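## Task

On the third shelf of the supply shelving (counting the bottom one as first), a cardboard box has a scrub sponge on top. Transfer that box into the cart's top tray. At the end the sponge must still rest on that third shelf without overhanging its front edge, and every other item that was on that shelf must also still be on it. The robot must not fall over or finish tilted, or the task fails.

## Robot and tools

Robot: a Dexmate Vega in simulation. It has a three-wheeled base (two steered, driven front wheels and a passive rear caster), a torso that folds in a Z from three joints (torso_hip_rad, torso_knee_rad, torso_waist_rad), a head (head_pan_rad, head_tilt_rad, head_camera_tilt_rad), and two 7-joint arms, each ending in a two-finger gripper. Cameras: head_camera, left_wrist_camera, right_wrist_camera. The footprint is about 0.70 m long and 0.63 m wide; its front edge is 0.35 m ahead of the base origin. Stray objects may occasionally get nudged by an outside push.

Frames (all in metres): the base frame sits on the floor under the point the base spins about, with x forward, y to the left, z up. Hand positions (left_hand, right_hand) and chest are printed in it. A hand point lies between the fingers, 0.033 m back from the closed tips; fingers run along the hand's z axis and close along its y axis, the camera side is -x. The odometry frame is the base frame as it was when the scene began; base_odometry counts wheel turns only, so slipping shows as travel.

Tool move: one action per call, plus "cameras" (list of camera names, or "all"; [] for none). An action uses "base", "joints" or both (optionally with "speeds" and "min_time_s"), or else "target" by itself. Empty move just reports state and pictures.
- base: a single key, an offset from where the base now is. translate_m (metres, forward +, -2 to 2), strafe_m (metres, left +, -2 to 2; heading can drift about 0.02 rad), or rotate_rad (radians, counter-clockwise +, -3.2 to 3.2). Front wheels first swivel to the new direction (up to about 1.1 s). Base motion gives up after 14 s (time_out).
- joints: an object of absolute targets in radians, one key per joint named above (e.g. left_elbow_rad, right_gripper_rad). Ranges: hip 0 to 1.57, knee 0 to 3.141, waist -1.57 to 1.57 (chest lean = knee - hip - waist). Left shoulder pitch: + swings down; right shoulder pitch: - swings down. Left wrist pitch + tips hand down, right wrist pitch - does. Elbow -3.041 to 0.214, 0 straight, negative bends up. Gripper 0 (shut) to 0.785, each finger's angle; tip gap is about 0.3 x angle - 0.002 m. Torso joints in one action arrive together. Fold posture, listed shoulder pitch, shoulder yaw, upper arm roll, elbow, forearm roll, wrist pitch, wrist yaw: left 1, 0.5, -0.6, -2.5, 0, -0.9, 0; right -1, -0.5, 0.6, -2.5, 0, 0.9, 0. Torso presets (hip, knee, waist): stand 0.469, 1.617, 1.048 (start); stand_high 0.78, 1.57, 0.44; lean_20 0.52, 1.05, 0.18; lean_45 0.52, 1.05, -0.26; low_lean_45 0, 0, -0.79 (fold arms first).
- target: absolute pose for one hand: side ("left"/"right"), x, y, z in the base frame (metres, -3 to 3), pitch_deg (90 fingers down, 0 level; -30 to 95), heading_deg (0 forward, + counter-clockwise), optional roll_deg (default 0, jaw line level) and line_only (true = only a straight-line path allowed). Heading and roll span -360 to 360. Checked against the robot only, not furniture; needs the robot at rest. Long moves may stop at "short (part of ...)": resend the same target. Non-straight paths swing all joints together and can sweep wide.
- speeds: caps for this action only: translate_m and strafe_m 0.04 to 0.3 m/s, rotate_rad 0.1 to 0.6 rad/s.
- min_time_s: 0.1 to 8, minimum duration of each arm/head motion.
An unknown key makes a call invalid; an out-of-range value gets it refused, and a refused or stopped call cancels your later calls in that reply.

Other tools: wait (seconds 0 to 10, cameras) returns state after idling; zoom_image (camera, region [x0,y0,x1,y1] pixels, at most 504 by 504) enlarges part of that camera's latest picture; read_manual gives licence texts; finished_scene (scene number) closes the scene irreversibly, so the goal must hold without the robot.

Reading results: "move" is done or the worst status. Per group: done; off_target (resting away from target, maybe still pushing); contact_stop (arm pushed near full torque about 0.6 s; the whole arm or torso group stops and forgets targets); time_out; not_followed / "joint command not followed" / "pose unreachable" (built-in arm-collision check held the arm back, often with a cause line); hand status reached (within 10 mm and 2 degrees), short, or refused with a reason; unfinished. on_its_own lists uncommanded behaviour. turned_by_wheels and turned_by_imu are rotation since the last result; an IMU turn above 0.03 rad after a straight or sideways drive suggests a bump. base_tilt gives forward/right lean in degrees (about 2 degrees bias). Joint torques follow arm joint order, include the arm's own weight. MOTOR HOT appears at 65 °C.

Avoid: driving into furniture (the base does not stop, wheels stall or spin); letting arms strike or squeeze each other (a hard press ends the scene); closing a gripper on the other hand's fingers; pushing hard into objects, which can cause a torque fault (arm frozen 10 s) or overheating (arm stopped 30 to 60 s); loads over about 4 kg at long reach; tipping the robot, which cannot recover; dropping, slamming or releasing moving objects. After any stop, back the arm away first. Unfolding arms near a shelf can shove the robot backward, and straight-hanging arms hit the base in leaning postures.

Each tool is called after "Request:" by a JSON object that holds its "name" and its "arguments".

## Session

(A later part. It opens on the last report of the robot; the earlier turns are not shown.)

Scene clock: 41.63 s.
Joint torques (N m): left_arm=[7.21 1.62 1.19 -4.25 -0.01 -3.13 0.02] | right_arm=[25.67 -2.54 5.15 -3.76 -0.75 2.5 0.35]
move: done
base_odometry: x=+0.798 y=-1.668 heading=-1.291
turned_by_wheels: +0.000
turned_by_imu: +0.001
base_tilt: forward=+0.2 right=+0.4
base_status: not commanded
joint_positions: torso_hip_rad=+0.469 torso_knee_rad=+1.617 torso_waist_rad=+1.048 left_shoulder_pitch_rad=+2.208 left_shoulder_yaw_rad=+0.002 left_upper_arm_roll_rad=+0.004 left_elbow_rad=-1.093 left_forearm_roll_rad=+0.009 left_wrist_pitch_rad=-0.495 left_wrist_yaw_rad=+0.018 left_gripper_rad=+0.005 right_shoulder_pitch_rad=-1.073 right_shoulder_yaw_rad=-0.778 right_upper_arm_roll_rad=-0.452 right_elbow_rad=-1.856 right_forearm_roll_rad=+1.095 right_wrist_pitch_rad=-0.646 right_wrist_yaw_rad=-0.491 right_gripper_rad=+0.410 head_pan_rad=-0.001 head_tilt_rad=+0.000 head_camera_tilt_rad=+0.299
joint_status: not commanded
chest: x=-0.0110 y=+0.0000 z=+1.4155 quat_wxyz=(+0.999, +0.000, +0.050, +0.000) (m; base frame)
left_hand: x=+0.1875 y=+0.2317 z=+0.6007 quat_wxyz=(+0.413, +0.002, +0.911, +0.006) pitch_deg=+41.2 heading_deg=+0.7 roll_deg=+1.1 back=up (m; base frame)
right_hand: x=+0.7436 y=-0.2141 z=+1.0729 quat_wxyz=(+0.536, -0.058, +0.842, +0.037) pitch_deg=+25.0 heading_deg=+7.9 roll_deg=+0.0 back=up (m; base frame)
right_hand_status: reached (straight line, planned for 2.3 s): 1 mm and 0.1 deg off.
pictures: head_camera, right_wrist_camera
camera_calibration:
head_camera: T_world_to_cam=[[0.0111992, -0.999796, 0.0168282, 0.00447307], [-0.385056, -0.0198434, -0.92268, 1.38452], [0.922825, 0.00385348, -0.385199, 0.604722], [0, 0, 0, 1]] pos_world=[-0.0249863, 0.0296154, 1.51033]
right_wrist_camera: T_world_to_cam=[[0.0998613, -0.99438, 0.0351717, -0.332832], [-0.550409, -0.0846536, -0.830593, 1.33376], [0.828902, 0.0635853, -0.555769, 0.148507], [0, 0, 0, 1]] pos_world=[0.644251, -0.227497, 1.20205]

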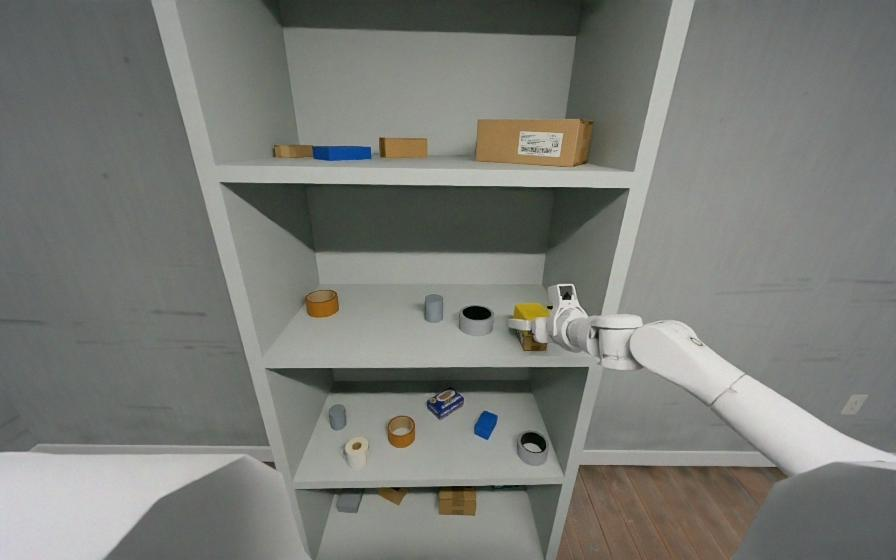

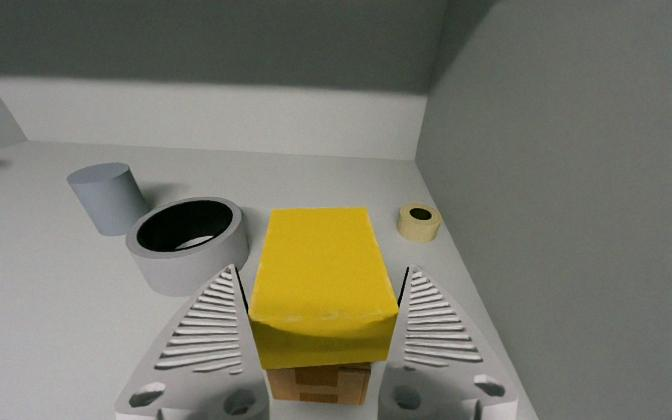

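Request:
{"name": "move", "arguments": {"joints": {"right_gripper_rad":0.22}, "cameras": ["right_wrist_camera"]}}

Request:
{"name": "move", "arguments": {"target": {"side":"right","x":0.725,"y":-0.205,"z":1.125,"pitch_deg":25,"heading_deg":6,"line_only":true}, "cameras": ["right_wrist_camera"]}}

Request:
{"name": "move", "arguments": {"target": {"side":"right","x":0.71,"y":-0.04,"z":1.10,"pitch_deg":25,"heading_deg":5,"line_only":true}, "cameras": ["right_wrist_camera","head_camera"]}}

Request:
{"name": "zoom_image", "arguments": {"camera": "head_camera", "region": [400, 240, 640, 400]}}

Scene clock: 43.33 s.
Joint torques (N m): left_arm=[7.04 -0.08 1.13 -3.07 0 -2.79 0.2] | right_arm=[22.25 -2.23 5.78 -4.46 -0.84 3.43 -0.03]
move: done
base_odometry: x=+0.798 y=-1.668 heading=-1.291
turned_by_wheels: +0.000
turned_by_imu: +0.000
base_tilt: forward=+0.2 right=+0.3
base_status: not commanded
joint_positions: torso_hip_rad=+0.469 torso_knee_rad=+1.617 torso_waist_rad=+1.048 left_shoulder_pitch_rad=+2.208 left_shoulder_yaw_rad=+0.002 left_upper_arm_roll_rad=+0.004 left_elbow_rad=-1.093 left_forearm_roll_rad=+0.009 left_wrist_pitch_rad=-0.495 left_wrist_yaw_rad=+0.018 left_gripper_rad=+0.005 right_shoulder_pitch_rad=-1.070 right_shoulder_yaw_rad=-0.776 right_upper_arm_roll_rad=-0.455 right_elbow_rad=-1.851 right_forearm_roll_rad=+1.092 right_wrist_pitch_rad=-0.645 right_wrist_yaw_rad=-0.487 right_gripper_rad=+0.220 head_pan_rad=-0.001 head_tilt_rad=+0.000 head_camera_tilt_rad=+0.299
joint_status: all done
chest: x=-0.0110 y=+0.0000 z=+1.4155 quat_wxyz=(+0.999, +0.000, +0.050, +0.000) (m; base frame)
left_hand: x=+0.1875 y=+0.2317 z=+0.6007 quat_wxyz=(+0.413, +0.002, +0.911, +0.006) pitch_deg=+41.2 heading_deg=+0.7 roll_deg=+1.1 back=up (m; base frame)
right_hand: x=+0.7447 y=-0.2141 z=+1.0726 quat_wxyz=(+0.536, -0.059, +0.842, +0.037) pitch_deg=+25.0 heading_deg=+8.0 roll_deg=+0.0 back=up (m; base frame)
pictures: right_wrist_camera
camera_calibration:
right_wrist_camera: T_world_to_cam=[[0.101081, -0.994242, 0.0355768, -0.334175], [-0.550366, -0.0856719, -0.830517, 1.33376], [0.828782, 0.0643691, -0.555857, 0.147789], [0, 0, 0, 1]] pos_world=[0.645352, -0.227498, 1.20175]

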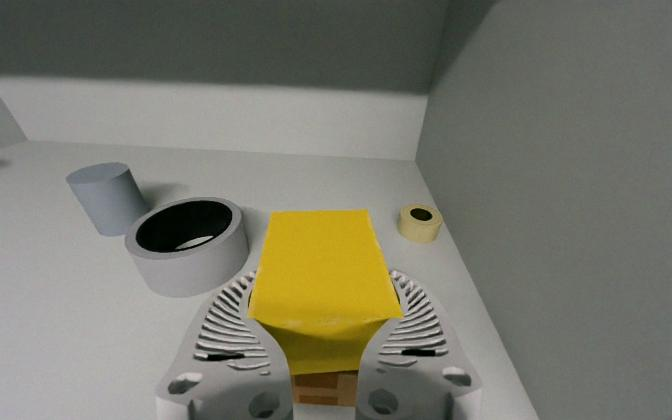

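Scene clock: 45.67 s.
Joint torques (N m): left_arm=[8.02 0.59 1.2 -4.03 -0.02 -3.33 0.2] | right_arm=[23.48 -3.62 11.26 -9.22 -0.41 2.04 -0.36]
move: done
base_odometry: x=+0.798 y=-1.668 heading=-1.291
turned_by_wheels: +0.000
turned_by_imu: +0.001
base_tilt: forward=+0.2 right=+0.4
base_status: not commanded
joint_positions: torso_hip_rad=+0.469 torso_knee_rad=+1.617 torso_waist_rad=+1.048 left_shoulder_pitch_rad=+2.208 left_shoulder_yaw_rad=+0.002 left_upper_arm_roll_rad=+0.004 left_elbow_rad=-1.093 left_forearm_roll_rad=+0.009 left_wrist_pitch_rad=-0.495 left_wrist_yaw_rad=+0.018 left_gripper_rad=+0.005 right_shoulder_pitch_rad=-1.061 right_shoulder_yaw_rad=-0.763 right_upper_arm_roll_rad=-0.375 right_elbow_rad=-1.999 right_forearm_roll_rad=+1.228 right_wrist_pitch_rad=-0.779 right_wrist_yaw_rad=-0.678 right_gripper_rad=+0.220 head_pan_rad=-0.001 head_tilt_rad=+0.000 head_camera_tilt_rad=+0.299
joint_status: not commanded
chest: x=-0.0110 y=+0.0000 z=+1.4155 quat_wxyz=(+0.999, +0.000, +0.050, +0.000) (m; base frame)
left_hand: x=+0.1875 y=+0.2317 z=+0.6007 quat_wxyz=(+0.413, +0.002, +0.911, +0.006) pitch_deg=+41.2 heading_deg=+0.7 roll_deg=+1.1 back=up (m; base frame)
right_hand: x=+0.7254 y=-0.2052 z=+1.1226 quat_wxyz=(+0.536, -0.044, +0.843, +0.028) pitch_deg=+25.1 heading_deg=+6.1 roll_deg=+0.0 back=up (m; base frame)
right_hand_status: reached (straight line, planned for 1.0 s): 2 mm and 0.1 deg off.
pictures: right_wrist_camera
camera_calibration:
right_wrist_camera: T_world_to_cam=[[0.0673217, -0.997107, 0.0352909, -0.300943], [-0.553602, -0.0667576, -0.830101, 1.37128], [0.830056, 0.0363467, -0.556495, 0.185139], [0, 0, 0, 1]] pos_world=[0.62573, -0.215259, 1.25195]

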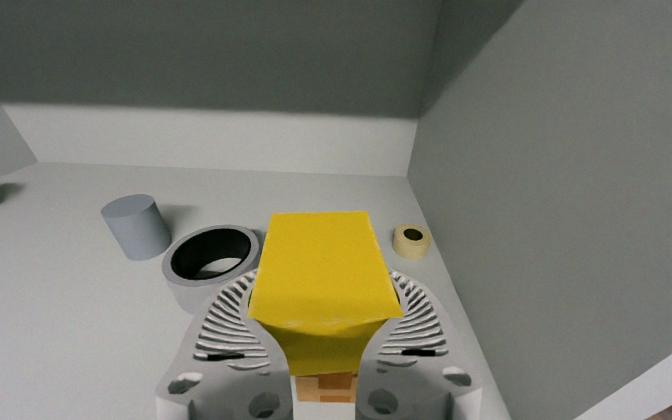

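Scene clock: 48.73 s.
Joint torques (N m): left_arm=[6.86 1.61 1.19 -3.84 0.02 -2.17 0.17] | right_arm=[24.02 3.4 3.85 -6.5 -0.98 2.09 -0.2]
move: done
base_odometry: x=+0.798 y=-1.668 heading=-1.291
turned_by_wheels: +0.000
turned_by_imu: +0.001
base_tilt: forward=+0.2 right=+0.3
base_status: not commanded
joint_positions: torso_hip_rad=+0.469 torso_knee_rad=+1.617 torso_waist_rad=+1.048 left_shoulder_pitch_rad=+2.208 left_shoulder_yaw_rad=+0.002 left_upper_arm_roll_rad=+0.004 left_elbow_rad=-1.093 left_forearm_roll_rad=+0.009 left_wrist_pitch_rad=-0.495 left_wrist_yaw_rad=+0.018 left_gripper_rad=+0.005 right_shoulder_pitch_rad=-0.967 right_shoulder_yaw_rad=-0.390 right_upper_arm_roll_rad=-0.663 right_elbow_rad=-1.931 right_forearm_roll_rad=+1.086 right_wrist_pitch_rad=-0.752 right_wrist_yaw_rad=-0.994 right_gripper_rad=+0.220 head_pan_rad=-0.001 head_tilt_rad=+0.000 head_camera_tilt_rad=+0.299
joint_status: not commanded
chest: x=-0.0110 y=+0.0000 z=+1.4155 quat_wxyz=(+0.999, +0.000, +0.050, +0.000) (m; base frame)
left_hand: x=+0.1875 y=+0.2317 z=+0.6007 quat_wxyz=(+0.413, +0.002, +0.911, +0.006) pitch_deg=+41.2 heading_deg=+0.7 roll_deg=+1.1 back=up (m; base frame)
right_hand: x=+0.7103 y=-0.0425 z=+1.0995 quat_wxyz=(+0.536, -0.037, +0.843, +0.024) pitch_deg=+25.1 heading_deg=+5.0 roll_deg=+0.0 back=up (m; base frame)
right_hand_status: reached (straight line, planned for 1.5 s): 3 mm and 0.1 deg off.
pictures: head_camera, right_wrist_camera
camera_calibration:
head_camera: T_world_to_cam=[[0.0111992, -0.999796, 0.0168282, 0.00447307], [-0.385056, -0.0198434, -0.92268, 1.38452], [0.922825, 0.00385348, -0.385199, 0.604722], [0, 0, 0, 1]] pos_world=[-0.0249863, 0.0296154, 1.51033]
right_wrist_camera: T_world_to_cam=[[0.0490411, -0.998176, 0.0352167, -0.123853], [-0.554441, -0.056534, -0.830301, 1.35581], [0.830777, 0.0211933, -0.556202, 0.177388], [0, 0, 0, 1]] pos_world=[0.610417, -0.0507371, 1.22875]

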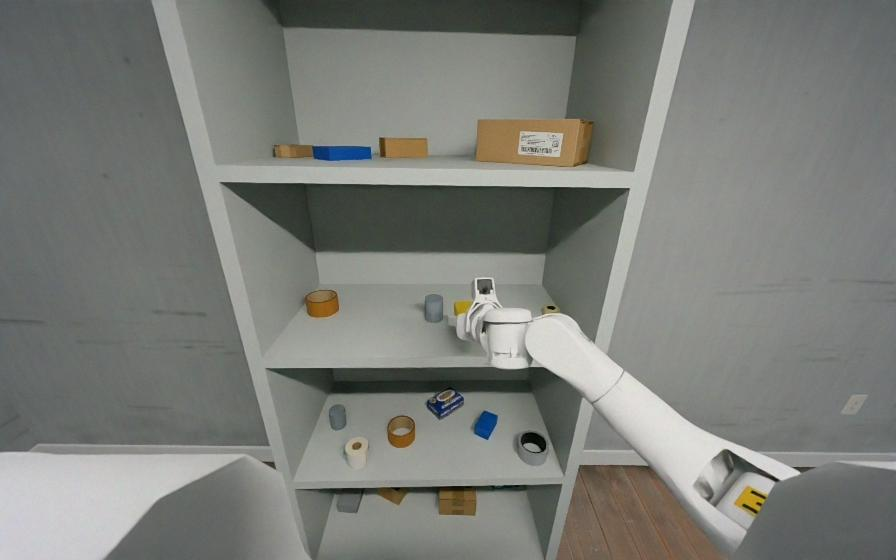

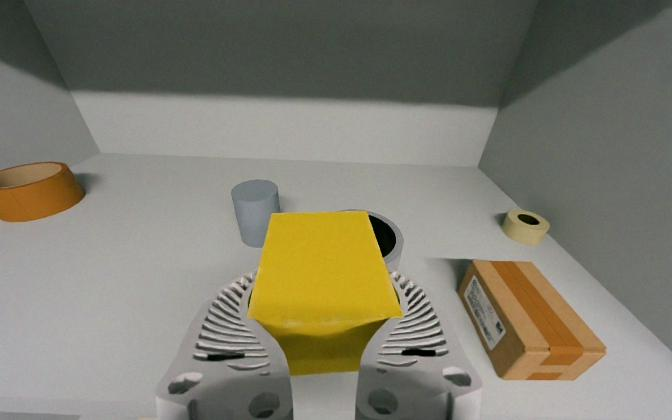

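Scaled by 2.100 from the camera's 896x560 image, which has a finer 960x600 frame.

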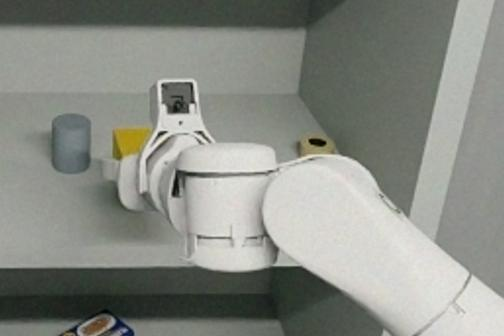

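Request:
{"name": "move", "arguments": {"target": {"side":"right","x":0.71,"y":-0.02,"z":1.022,"pitch_deg":25,"heading_deg":5,"line_only":true}, "cameras": ["right_wrist_camera","head_camera"]}}

Request:
{"name": "zoom_image", "arguments": {"camera": "head_camera", "region": [400, 240, 640, 400]}}

Scene clock: 51.73 s.
Joint torques (N m): left_arm=[6.8 -0.08 0.99 -3.97 -0.04 -2.33 0.14] | right_arm=[9.87 4.65 3.55 -6.42 -1 2.51 0.48]
move: done
base_odometry: x=+0.798 y=-1.668 heading=-1.291
turned_by_wheels: +0.000
turned_by_imu: +0.001
base_tilt: forward=+0.1 right=+0.3
base_status: not commanded
joint_positions: torso_hip_rad=+0.469 torso_knee_rad=+1.617 torso_waist_rad=+1.048 left_shoulder_pitch_rad=+2.208 left_shoulder_yaw_rad=+0.002 left_upper_arm_roll_rad=+0.004 left_elbow_rad=-1.093 left_forearm_roll_rad=+0.009 left_wrist_pitch_rad=-0.495 left_wrist_yaw_rad=+0.018 left_gripper_rad=+0.005 right_shoulder_pitch_rad=-1.017 right_shoulder_yaw_rad=-0.354 right_upper_arm_roll_rad=-0.782 right_elbow_rad=-1.765 right_forearm_roll_rad=+0.924 right_wrist_pitch_rad=-0.558 right_wrist_yaw_rad=-0.885 right_gripper_rad=+0.220 head_pan_rad=-0.001 head_tilt_rad=+0.000 head_camera_tilt_rad=+0.299
joint_status: not commanded
chest: x=-0.0110 y=+0.0000 z=+1.4155 quat_wxyz=(+0.999, +0.000, +0.050, +0.000) (m; base frame)
left_hand: x=+0.1875 y=+0.2317 z=+0.6007 quat_wxyz=(+0.413, +0.002, +0.911, +0.006) pitch_deg=+41.2 heading_deg=+0.7 roll_deg=+1.1 back=up (m; base frame)
right_hand: x=+0.7102 y=-0.0208 z=+1.0240 quat_wxyz=(+0.537, -0.036, +0.843, +0.023) pitch_deg=+25.0 heading_deg=+5.0 roll_deg=+0.0 back=up (m; base frame)
right_hand_status: reached (straight line, planned for 1.0 s): 2 mm and 0.1 deg off.
pictures: head_camera, right_wrist_camera
camera_calibration:
head_camera: T_world_to_cam=[[0.0111992, -0.999796, 0.0168282, 0.00447307], [-0.385056, -0.0198434, -0.92268, 1.38452], [0.922825, 0.00385348, -0.385199, 0.604722], [0, 0, 0, 1]] pos_world=[-0.0249863, 0.0296154, 1.51033]
right_wrist_camera: T_world_to_cam=[[0.0482963, -0.998211, 0.0352424, -0.0990003], [-0.553889, -0.0561269, -0.830697, 1.29434], [0.831189, 0.0205992, -0.555609, 0.134009], [0, 0, 0, 1]] pos_world=[0.610316, -0.0289363, 1.15315]

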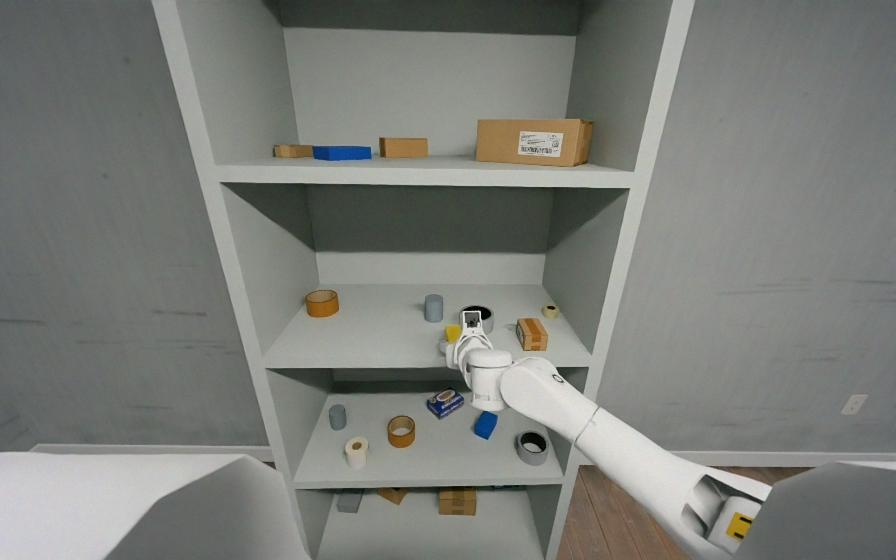

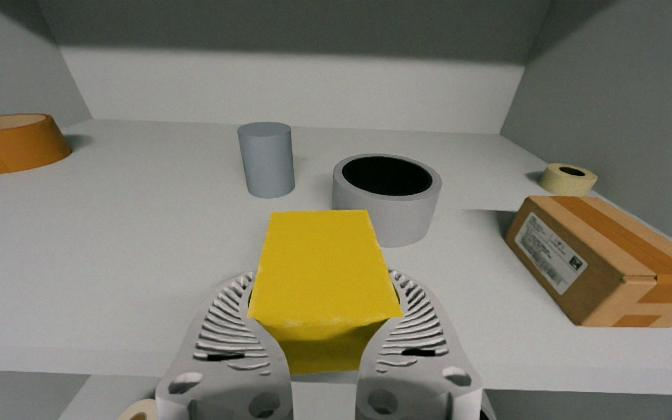

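Scaled by 2.100 from the camera's 896x560 image, which has a finer 960x600 frame.

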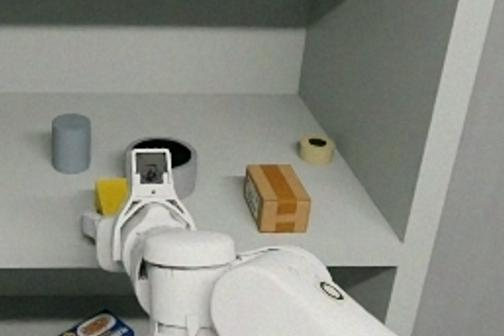

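Request:
{"name": "move", "arguments": {"joints": {"right_gripper_rad":0.42}, "cameras": ["right_wrist_camera","head_camera"]}}

Request:
{"name": "move", "arguments": {"target": {"side":"right","x":0.60,"y":-0.03,"z":1.07,"pitch_deg":25,"heading_deg":4,"line_only":true}, "cameras": ["right_wrist_camera","head_camera"]}}

Request:
{"name": "zoom_image", "arguments": {"camera": "head_camera", "region": [400, 240, 640, 400]}}

Scene clock: 52.87 s.
Joint torques (N m): left_arm=[7.66 0.95 0.99 -4.3 -0.07 -3.36 -0.01] | right_arm=[9.77 3.88 2.27 -5.68 -0.85 2.46 -0.05]
move: done
base_odometry: x=+0.798 y=-1.668 heading=-1.291
turned_by_wheels: +0.000
turned_by_imu: +0.000
base_tilt: forward=+0.2 right=+0.3
base_status: not commanded
joint_positions: torso_hip_rad=+0.469 torso_knee_rad=+1.617 torso_waist_rad=+1.048 left_shoulder_pitch_rad=+2.208 left_shoulder_yaw_rad=+0.002 left_upper_arm_roll_rad=+0.004 left_elbow_rad=-1.093 left_forearm_roll_rad=+0.009 left_wrist_pitch_rad=-0.495 left_wrist_yaw_rad=+0.018 left_gripper_rad=+0.005 right_shoulder_pitch_rad=-1.018 right_shoulder_yaw_rad=-0.353 right_upper_arm_roll_rad=-0.785 right_elbow_rad=-1.761 right_forearm_roll_rad=+0.921 right_wrist_pitch_rad=-0.553 right_wrist_yaw_rad=-0.882 right_gripper_rad=+0.420 head_pan_rad=-0.001 head_tilt_rad=+0.000 head_camera_tilt_rad=+0.299
joint_status: all done
chest: x=-0.0110 y=+0.0000 z=+1.4155 quat_wxyz=(+0.999, +0.000, +0.050, +0.000) (m; base frame)
left_hand: x=+0.1875 y=+0.2317 z=+0.6007 quat_wxyz=(+0.413, +0.002, +0.911, +0.006) pitch_deg=+41.2 heading_deg=+0.7 roll_deg=+1.1 back=up (m; base frame)
right_hand: x=+0.7101 y=-0.0202 z=+1.0223 quat_wxyz=(+0.537, -0.037, +0.843, +0.023) pitch_deg=+25.0 heading_deg=+5.0 roll_deg=+0.0 back=up (m; base frame)
pictures: head_camera, right_wrist_camera
camera_calibration:
head_camera: T_world_to_cam=[[0.0111992, -0.999796, 0.0168282, 0.00447307], [-0.385056, -0.0198434, -0.92268, 1.38452], [0.922825, 0.00385348, -0.385199, 0.604722], [0, 0, 0, 1]] pos_world=[-0.0249863, 0.0296154, 1.51033]
right_wrist_camera: T_world_to_cam=[[0.0488007, -0.998177, 0.0355243, -0.0990634], [-0.553436, -0.0566308, -0.830964, 1.29286], [0.831461, 0.0208911, -0.555191, 0.132582], [0, 0, 0, 1]] pos_world=[0.610116, -0.0284366, 1.15145]

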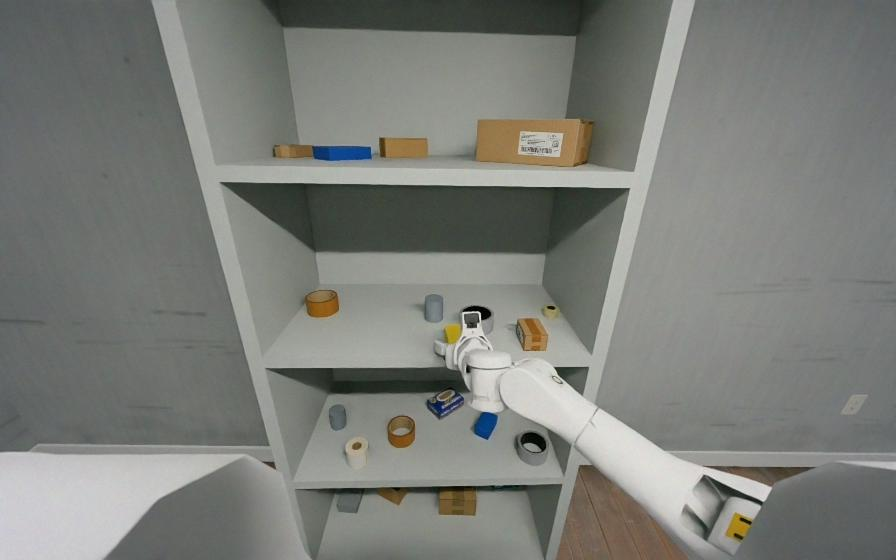

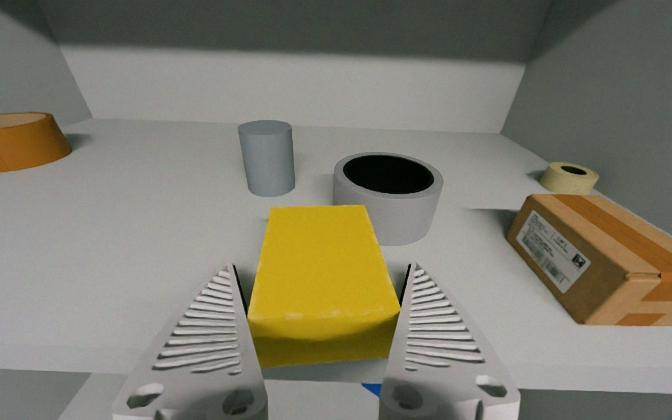

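Scene clock: 56.30 s.
Joint torques (N m): left_arm=[6.85 0.01 0.89 -4.18 -0.08 -2.92 0.18] | right_arm=[5.41 4.85 6.56 -12.98 -1.1 1.56 -0.46]
move: done
base_odometry: x=+0.798 y=-1.668 heading=-1.291
turned_by_wheels: +0.000
turned_by_imu: +0.001
base_tilt: forward=+0.1 right=+0.4
base_status: not commanded
joint_positions: torso_hip_rad=+0.469 torso_knee_rad=+1.617 torso_waist_rad=+1.048 left_shoulder_pitch_rad=+2.208 left_shoulder_yaw_rad=+0.002 left_upper_arm_roll_rad=+0.004 left_elbow_rad=-1.093 left_forearm_roll_rad=+0.009 left_wrist_pitch_rad=-0.495 left_wrist_yaw_rad=+0.018 left_gripper_rad=+0.005 right_shoulder_pitch_rad=-1.307 right_shoulder_yaw_rad=-0.332 right_upper_arm_roll_rad=-0.628 right_elbow_rad=-2.243 right_forearm_roll_rad=+0.895 right_wrist_pitch_rad=-0.831 right_wrist_yaw_rad=-1.086 right_gripper_rad=+0.420 head_pan_rad=-0.001 head_tilt_rad=+0.000 head_camera_tilt_rad=+0.299
joint_status: not commanded
chest: x=-0.0110 y=+0.0000 z=+1.4155 quat_wxyz=(+0.999, +0.000, +0.050, +0.000) (m; base frame)
left_hand: x=+0.1875 y=+0.2317 z=+0.6007 quat_wxyz=(+0.413, +0.002, +0.911, +0.006) pitch_deg=+41.2 heading_deg=+0.7 roll_deg=+1.1 back=up (m; base frame)
right_hand: x=+0.6011 y=-0.0292 z=+1.0690 quat_wxyz=(+0.537, -0.030, +0.843, +0.019) pitch_deg=+25.0 heading_deg=+4.1 roll_deg=+0.0 back=up (m; base frame)
right_hand_status: reached (straight line, planned for 1.9 s): 2 mm and 0.1 deg off.
pictures: head_camera, right_wrist_camera
camera_calibration:
head_camera: T_world_to_cam=[[0.0111992, -0.999796, 0.0168282, 0.00447307], [-0.385056, -0.0198434, -0.92268, 1.38452], [0.922825, 0.00385348, -0.385199, 0.604722], [0, 0, 0, 1]] pos_world=[-0.0249863, 0.0296154, 1.51033]
right_wrist_camera: T_world_to_cam=[[0.0331381, -0.998819, 0.0355176, -0.0949371], [-0.554863, -0.0479432, -0.830559, 1.27149], [0.831281, 0.00781572, -0.555797, 0.249787], [0, 0, 0, 1]] pos_world=[0.501007, -0.0358179, 1.19825]

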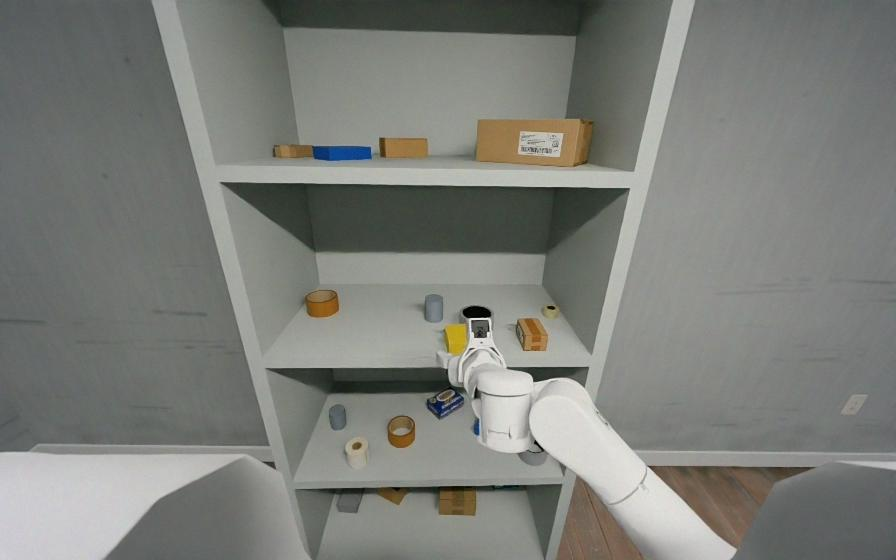

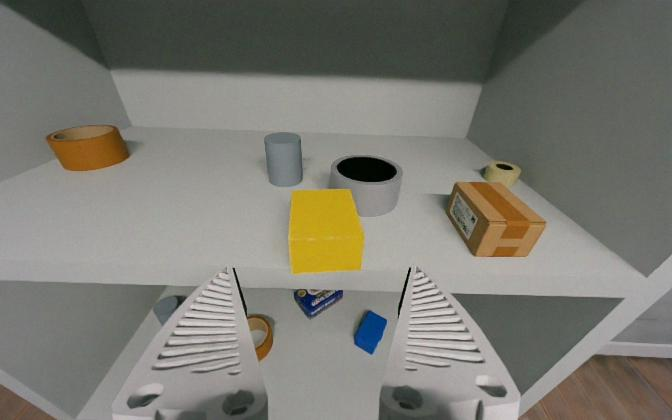

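Scaled by 2.100 from the camera's 896x560 image, which has a finer 960x600 frame.

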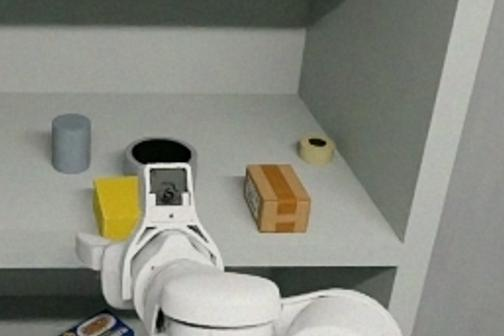

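Request:
{"name": "move", "arguments": {"joints": {"right_gripper_rad":0.0}, "cameras": []}}

Request:
{"name": "move", "arguments": {"target": {"side":"right","x":0.64,"y":-0.025,"z":1.027,"pitch_deg":20,"heading_deg":3,"line_only":true}, "cameras": ["right_wrist_camera"]}}

Request:
{"name": "move", "arguments": {"target": {"side":"right","x":0.70,"y":-0.025,"z":1.025,"pitch_deg":20,"heading_deg":3,"line_only":true}, "cameras": ["right_wrist_camera"]}}

Request:
{"name": "move", "arguments": {"target": {"side":"right","x":0.60,"y":-0.10,"z":1.07,"pitch_deg":25,"heading_deg":4,"line_only":true}, "cameras": ["right_wrist_camera"]}}

Request:
{"name": "move", "arguments": {"target": {"side":"right","x":0.60,"y":-0.22,"z":1.07,"pitch_deg":25,"heading_deg":4,"line_only":true}, "cameras": ["right_wrist_camera","head_camera"]}}

Request:
{"name": "zoom_image", "arguments": {"camera": "head_camera", "region": [400, 240, 640, 400]}}

Scene clock: 58.53 s.
Joint torques (N m): left_arm=[8.1 -0.28 1.16 -4.12 -0.04 -2.61 0.09] | right_arm=[5.71 3.65 6.25 -12.17 -0.96 2.08 -0.53]
move: done
base_odometry: x=+0.798 y=-1.668 heading=-1.291
turned_by_wheels: +0.000
turned_by_imu: +0.001
base_tilt: forward=+0.2 right=+0.3
base_status: not commanded
joint_positions: torso_hip_rad=+0.469 torso_knee_rad=+1.617 torso_waist_rad=+1.048 left_shoulder_pitch_rad=+2.208 left_shoulder_yaw_rad=+0.002 left_upper_arm_roll_rad=+0.004 left_elbow_rad=-1.093 left_forearm_roll_rad=+0.009 left_wrist_pitch_rad=-0.495 left_wrist_yaw_rad=+0.018 left_gripper_rad=+0.005 right_shoulder_pitch_rad=-1.311 right_shoulder_yaw_rad=-0.330 right_upper_arm_roll_rad=-0.625 right_elbow_rad=-2.248 right_forearm_roll_rad=+0.893 right_wrist_pitch_rad=-0.836 right_wrist_yaw_rad=-1.087 right_gripper_rad=+0.000 head_pan_rad=-0.001 head_tilt_rad=+0.000 head_camera_tilt_rad=+0.299
joint_status: all done
chest: x=-0.0110 y=+0.0000 z=+1.4155 quat_wxyz=(+0.999, +0.000, +0.050, +0.000) (m; base frame)
left_hand: x=+0.1875 y=+0.2317 z=+0.6007 quat_wxyz=(+0.413, +0.002, +0.911, +0.006) pitch_deg=+41.2 heading_deg=+0.7 roll_deg=+1.1 back=up (m; base frame)
right_hand: x=+0.5999 y=-0.0297 z=+1.0696 quat_wxyz=(+0.537, -0.030, +0.843, +0.019) pitch_deg=+25.0 heading_deg=+4.0 roll_deg=+0.0 back=up (m; base frame)
pictures: none
No camera images: "cameras" was empty.

Scene clock: 61.30 s.
Joint torques (N m): left_arm=[7.37 0.84 1.19 -4.27 -0.08 -2.57 -0.02] | right_arm=[20.93 0.99 1.55 -6.17 -1.39 2.22 0.12]
move: done
base_odometry: x=+0.798 y=-1.668 heading=-1.291
turned_by_wheels: +0.000
turned_by_imu: +0.001
base_tilt: forward=+0.2 right=+0.3
base_status: not commanded
joint_positions: torso_hip_rad=+0.469 torso_knee_rad=+1.617 torso_waist_rad=+1.048 left_shoulder_pitch_rad=+2.208 left_shoulder_yaw_rad=+0.002 left_upper_arm_roll_rad=+0.004 left_elbow_rad=-1.093 left_forearm_roll_rad=+0.009 left_wrist_pitch_rad=-0.495 left_wrist_yaw_rad=+0.018 left_gripper_rad=+0.005 right_shoulder_pitch_rad=-1.292 right_shoulder_yaw_rad=-0.349 right_upper_arm_roll_rad=-0.734 right_elbow_rad=-2.001 right_forearm_roll_rad=+0.688 right_wrist_pitch_rad=-0.537 right_wrist_yaw_rad=-0.915 right_gripper_rad=+0.000 head_pan_rad=-0.001 head_tilt_rad=+0.000 head_camera_tilt_rad=+0.299
joint_status: not commanded
chest: x=-0.0110 y=+0.0000 z=+1.4155 quat_wxyz=(+0.999, +0.000, +0.050, +0.000) (m; base frame)
left_hand: x=+0.1875 y=+0.2317 z=+0.6007 quat_wxyz=(+0.413, +0.002, +0.911, +0.006) pitch_deg=+41.2 heading_deg=+0.7 roll_deg=+1.1 back=up (m; base frame)
right_hand: x=+0.6391 y=-0.0252 z=+1.0272 quat_wxyz=(+0.572, -0.021, +0.820, +0.015) pitch_deg=+20.2 heading_deg=+3.0 roll_deg=+0.0 back=up (m; base frame)
right_hand_status: reached (straight line, planned for 1.3 s): 1 mm and 0.2 deg off.
pictures: right_wrist_camera
camera_calibration:
right_wrist_camera: T_world_to_cam=[[0.0109217, -0.999437, 0.031716, -0.0726454], [-0.483218, -0.0330437, -0.874876, 1.2582], [0.875432, -0.00577061, -0.483307, 0.0917968], [0, 0, 0, 1]] pos_world=[0.528419, -0.0304991, 1.14744]

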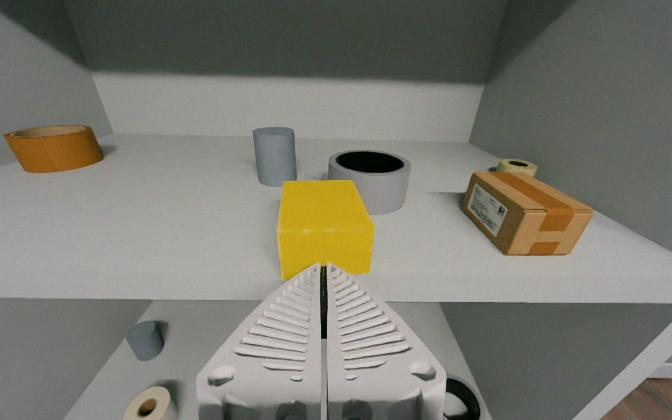

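Scene clock: 63.73 s.
Joint torques (N m): left_arm=[5.89 0.33 0.98 -3.46 0.02 -2.86 0.03] | right_arm=[22.23 4.36 7.07 -6.53 -0.94 2.91 -0.05]
move: done
base_odometry: x=+0.798 y=-1.668 heading=-1.291
turned_by_wheels: +0.000
turned_by_imu: +0.001
base_tilt: forward=+0.2 right=+0.3
base_status: not commanded
joint_positions: torso_hip_rad=+0.469 torso_knee_rad=+1.617 torso_waist_rad=+1.048 left_shoulder_pitch_rad=+2.208 left_shoulder_yaw_rad=+0.002 left_upper_arm_roll_rad=+0.004 left_elbow_rad=-1.093 left_forearm_roll_rad=+0.009 left_wrist_pitch_rad=-0.495 left_wrist_yaw_rad=+0.018 left_gripper_rad=+0.005 right_shoulder_pitch_rad=-1.162 right_shoulder_yaw_rad=-0.287 right_upper_arm_roll_rad=-0.724 right_elbow_rad=-1.788 right_forearm_roll_rad=+0.691 right_wrist_pitch_rad=-0.499 right_wrist_yaw_rad=-0.823 right_gripper_rad=+0.000 head_pan_rad=-0.001 head_tilt_rad=+0.000 head_camera_tilt_rad=+0.299
joint_status: not commanded
chest: x=-0.0110 y=+0.0000 z=+1.4155 quat_wxyz=(+0.999, +0.000, +0.050, +0.000) (m; base frame)
left_hand: x=+0.1875 y=+0.2317 z=+0.6007 quat_wxyz=(+0.413, +0.002, +0.911, +0.006) pitch_deg=+41.2 heading_deg=+0.7 roll_deg=+1.1 back=up (m; base frame)
right_hand: x=+0.6982 y=-0.0248 z=+1.0244 quat_wxyz=(+0.573, -0.022, +0.819, +0.015) pitch_deg=+20.1 heading_deg=+3.0 roll_deg=+0.0 back=up (m; base frame)
right_hand_status: reached (straight line, planned for 1.0 s): 2 mm and 0.1 deg off.
pictures: right_wrist_camera
camera_calibration:
right_wrist_camera: T_world_to_cam=[[0.0115898, -0.999405, 0.0324797, -0.0740582], [-0.481397, -0.0340466, -0.875841, 1.28401], [0.876426, -0.00548483, -0.481505, 0.0362367], [0, 0, 0, 1]] pos_world=[0.587218, -0.0300994, 1.14444]

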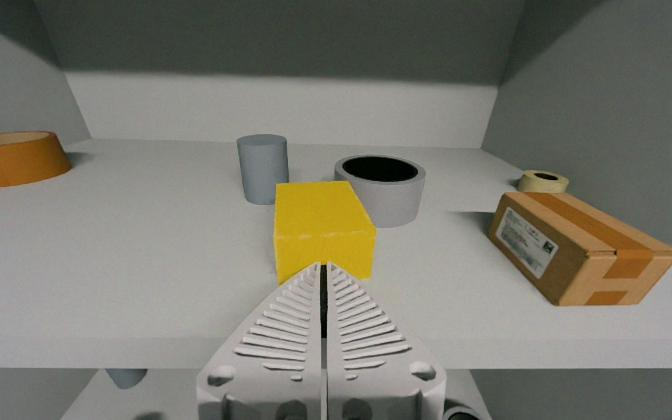

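Scene clock: 67.33 s.
Joint torques (N m): left_arm=[7.34 0.18 0.99 -3.05 -0.06 -2.48 0.05] | right_arm=[6.65 -1.64 7.38 -12.1 -0.41 2.33 -0.66]
move: done
base_odometry: x=+0.798 y=-1.668 heading=-1.291
turned_by_wheels: +0.000
turned_by_imu: +0.001
base_tilt: forward=+0.2 right=+0.2
base_status: not commanded
joint_positions: torso_hip_rad=+0.469 torso_knee_rad=+1.617 torso_waist_rad=+1.048 left_shoulder_pitch_rad=+2.208 left_shoulder_yaw_rad=+0.002 left_upper_arm_roll_rad=+0.004 left_elbow_rad=-1.093 left_forearm_roll_rad=+0.009 left_wrist_pitch_rad=-0.495 left_wrist_yaw_rad=+0.018 left_gripper_rad=+0.005 right_shoulder_pitch_rad=-1.395 right_shoulder_yaw_rad=-0.502 right_upper_arm_roll_rad=-0.459 right_elbow_rad=-2.335 right_forearm_roll_rad=+0.984 right_wrist_pitch_rad=-0.817 right_wrist_yaw_rad=-0.983 right_gripper_rad=+0.000 head_pan_rad=-0.001 head_tilt_rad=+0.000 head_camera_tilt_rad=+0.299
joint_status: not commanded
chest: x=-0.0110 y=+0.0000 z=+1.4155 quat_wxyz=(+0.999, +0.000, +0.050, +0.000) (m; base frame)
left_hand: x=+0.1875 y=+0.2317 z=+0.6007 quat_wxyz=(+0.413, +0.002, +0.911, +0.006) pitch_deg=+41.2 heading_deg=+0.7 roll_deg=+1.1 back=up (m; base frame)
right_hand: x=+0.6011 y=-0.0992 z=+1.0690 quat_wxyz=(+0.537, -0.029, +0.843, +0.019) pitch_deg=+25.0 heading_deg=+4.0 roll_deg=+0.0 back=up (m; base frame)
right_hand_status: reached (straight line, planned for 2.1 s): 2 mm and 0.0 deg off.
pictures: right_wrist_camera
camera_calibration:
right_wrist_camera: T_world_to_cam=[[0.0310709, -0.998906, 0.0349528, -0.163042], [-0.554439, -0.0463211, -0.830934, 1.26838], [0.831644, 0.0064387, -0.555271, 0.249266], [0, 0, 0, 1]] pos_world=[0.501005, -0.105716, 1.19805]

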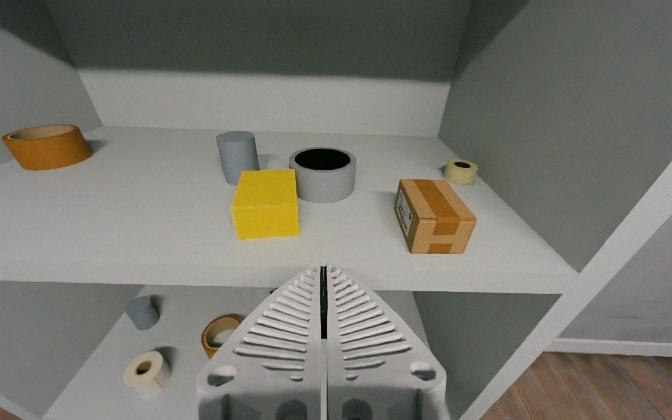

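Scene clock: 70.30 s.
Joint torques (N m): left_arm=[7.55 0.62 0.98 -3.19 -0.01 -2.52 0.12] | right_arm=[3.84 -6.09 10.13 -5.66 -0.13 3.57 0.09]
move: done
base_odometry: x=+0.798 y=-1.668 heading=-1.291
turned_by_wheels: +0.000
turned_by_imu: +0.001
base_tilt: forward=+0.2 right=+0.3
base_status: not commanded
joint_positions: torso_hip_rad=+0.469 torso_knee_rad=+1.617 torso_waist_rad=+1.048 left_shoulder_pitch_rad=+2.208 left_shoulder_yaw_rad=+0.002 left_upper_arm_roll_rad=+0.004 left_elbow_rad=-1.093 left_forearm_roll_rad=+0.009 left_wrist_pitch_rad=-0.495 left_wrist_yaw_rad=+0.018 left_gripper_rad=+0.005 right_shoulder_pitch_rad=-1.606 right_shoulder_yaw_rad=-0.760 right_upper_arm_roll_rad=-0.107 right_elbow_rad=-2.363 right_forearm_roll_rad=+1.099 right_wrist_pitch_rad=-0.729 right_wrist_yaw_rad=-0.719 right_gripper_rad=+0.000 head_pan_rad=-0.001 head_tilt_rad=+0.000 head_camera_tilt_rad=+0.299
joint_status: not commanded
chest: x=-0.0110 y=+0.0000 z=+1.4155 quat_wxyz=(+0.999, +0.000, +0.050, +0.000) (m; base frame)
left_hand: x=+0.1875 y=+0.2317 z=+0.6007 quat_wxyz=(+0.413, +0.002, +0.911, +0.006) pitch_deg=+41.2 heading_deg=+0.7 roll_deg=+1.1 back=up (m; base frame)
right_hand: x=+0.5999 y=-0.2182 z=+1.0693 quat_wxyz=(+0.537, -0.029, +0.843, +0.019) pitch_deg=+25.1 heading_deg=+4.0 roll_deg=+0.0 back=up (m; base frame)
right_hand_status: reached (straight line, planned for 1.5 s): 2 mm and 0.1 deg off.
pictures: head_camera, right_wrist_camera
camera_calibration:
head_camera: T_world_to_cam=[[0.0111992, -0.999796, 0.0168282, 0.00447307], [-0.385056, -0.0198434, -0.92268, 1.38452], [0.922825, 0.00385348, -0.385199, 0.604722], [0, 0, 0, 1]] pos_world=[-0.0249863, 0.0296154, 1.51033]
right_wrist_camera: T_world_to_cam=[[0.0314029, -0.998886, 0.0352082, -0.282363], [-0.555137, -0.0467234, -0.830446, 1.26235], [0.831166, 0.00653311, -0.555986, 0.252341], [0, 0, 0, 1]] pos_world=[0.499906, -0.224716, 1.19855]

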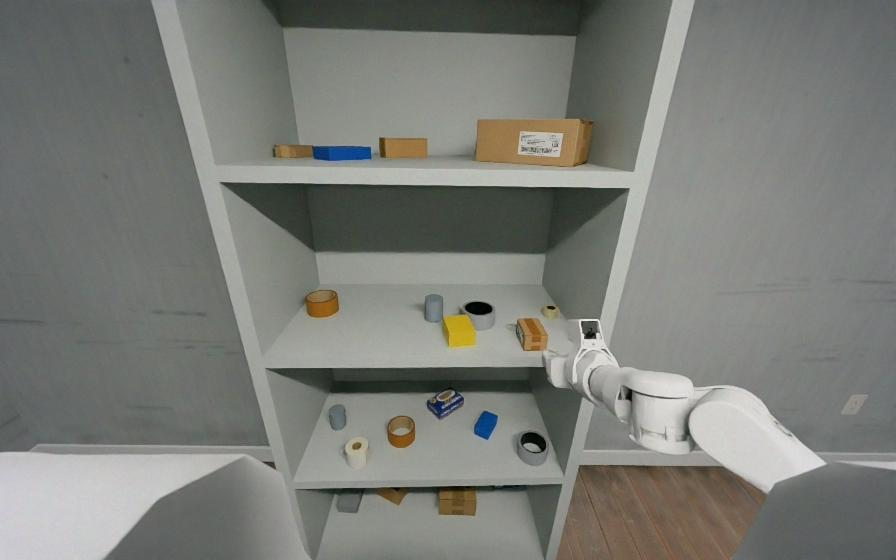

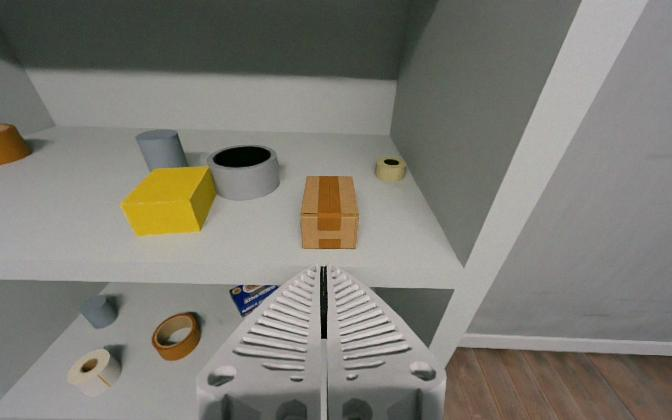

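Scaled by 2.100 from the camera's 896x560 image, which has a finer 960x600 frame.

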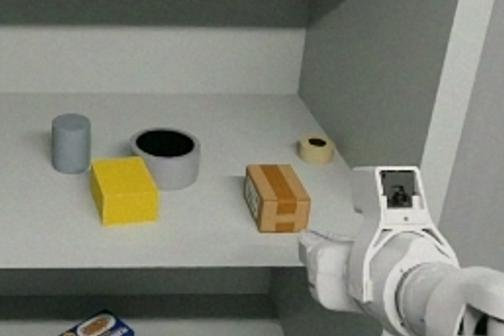

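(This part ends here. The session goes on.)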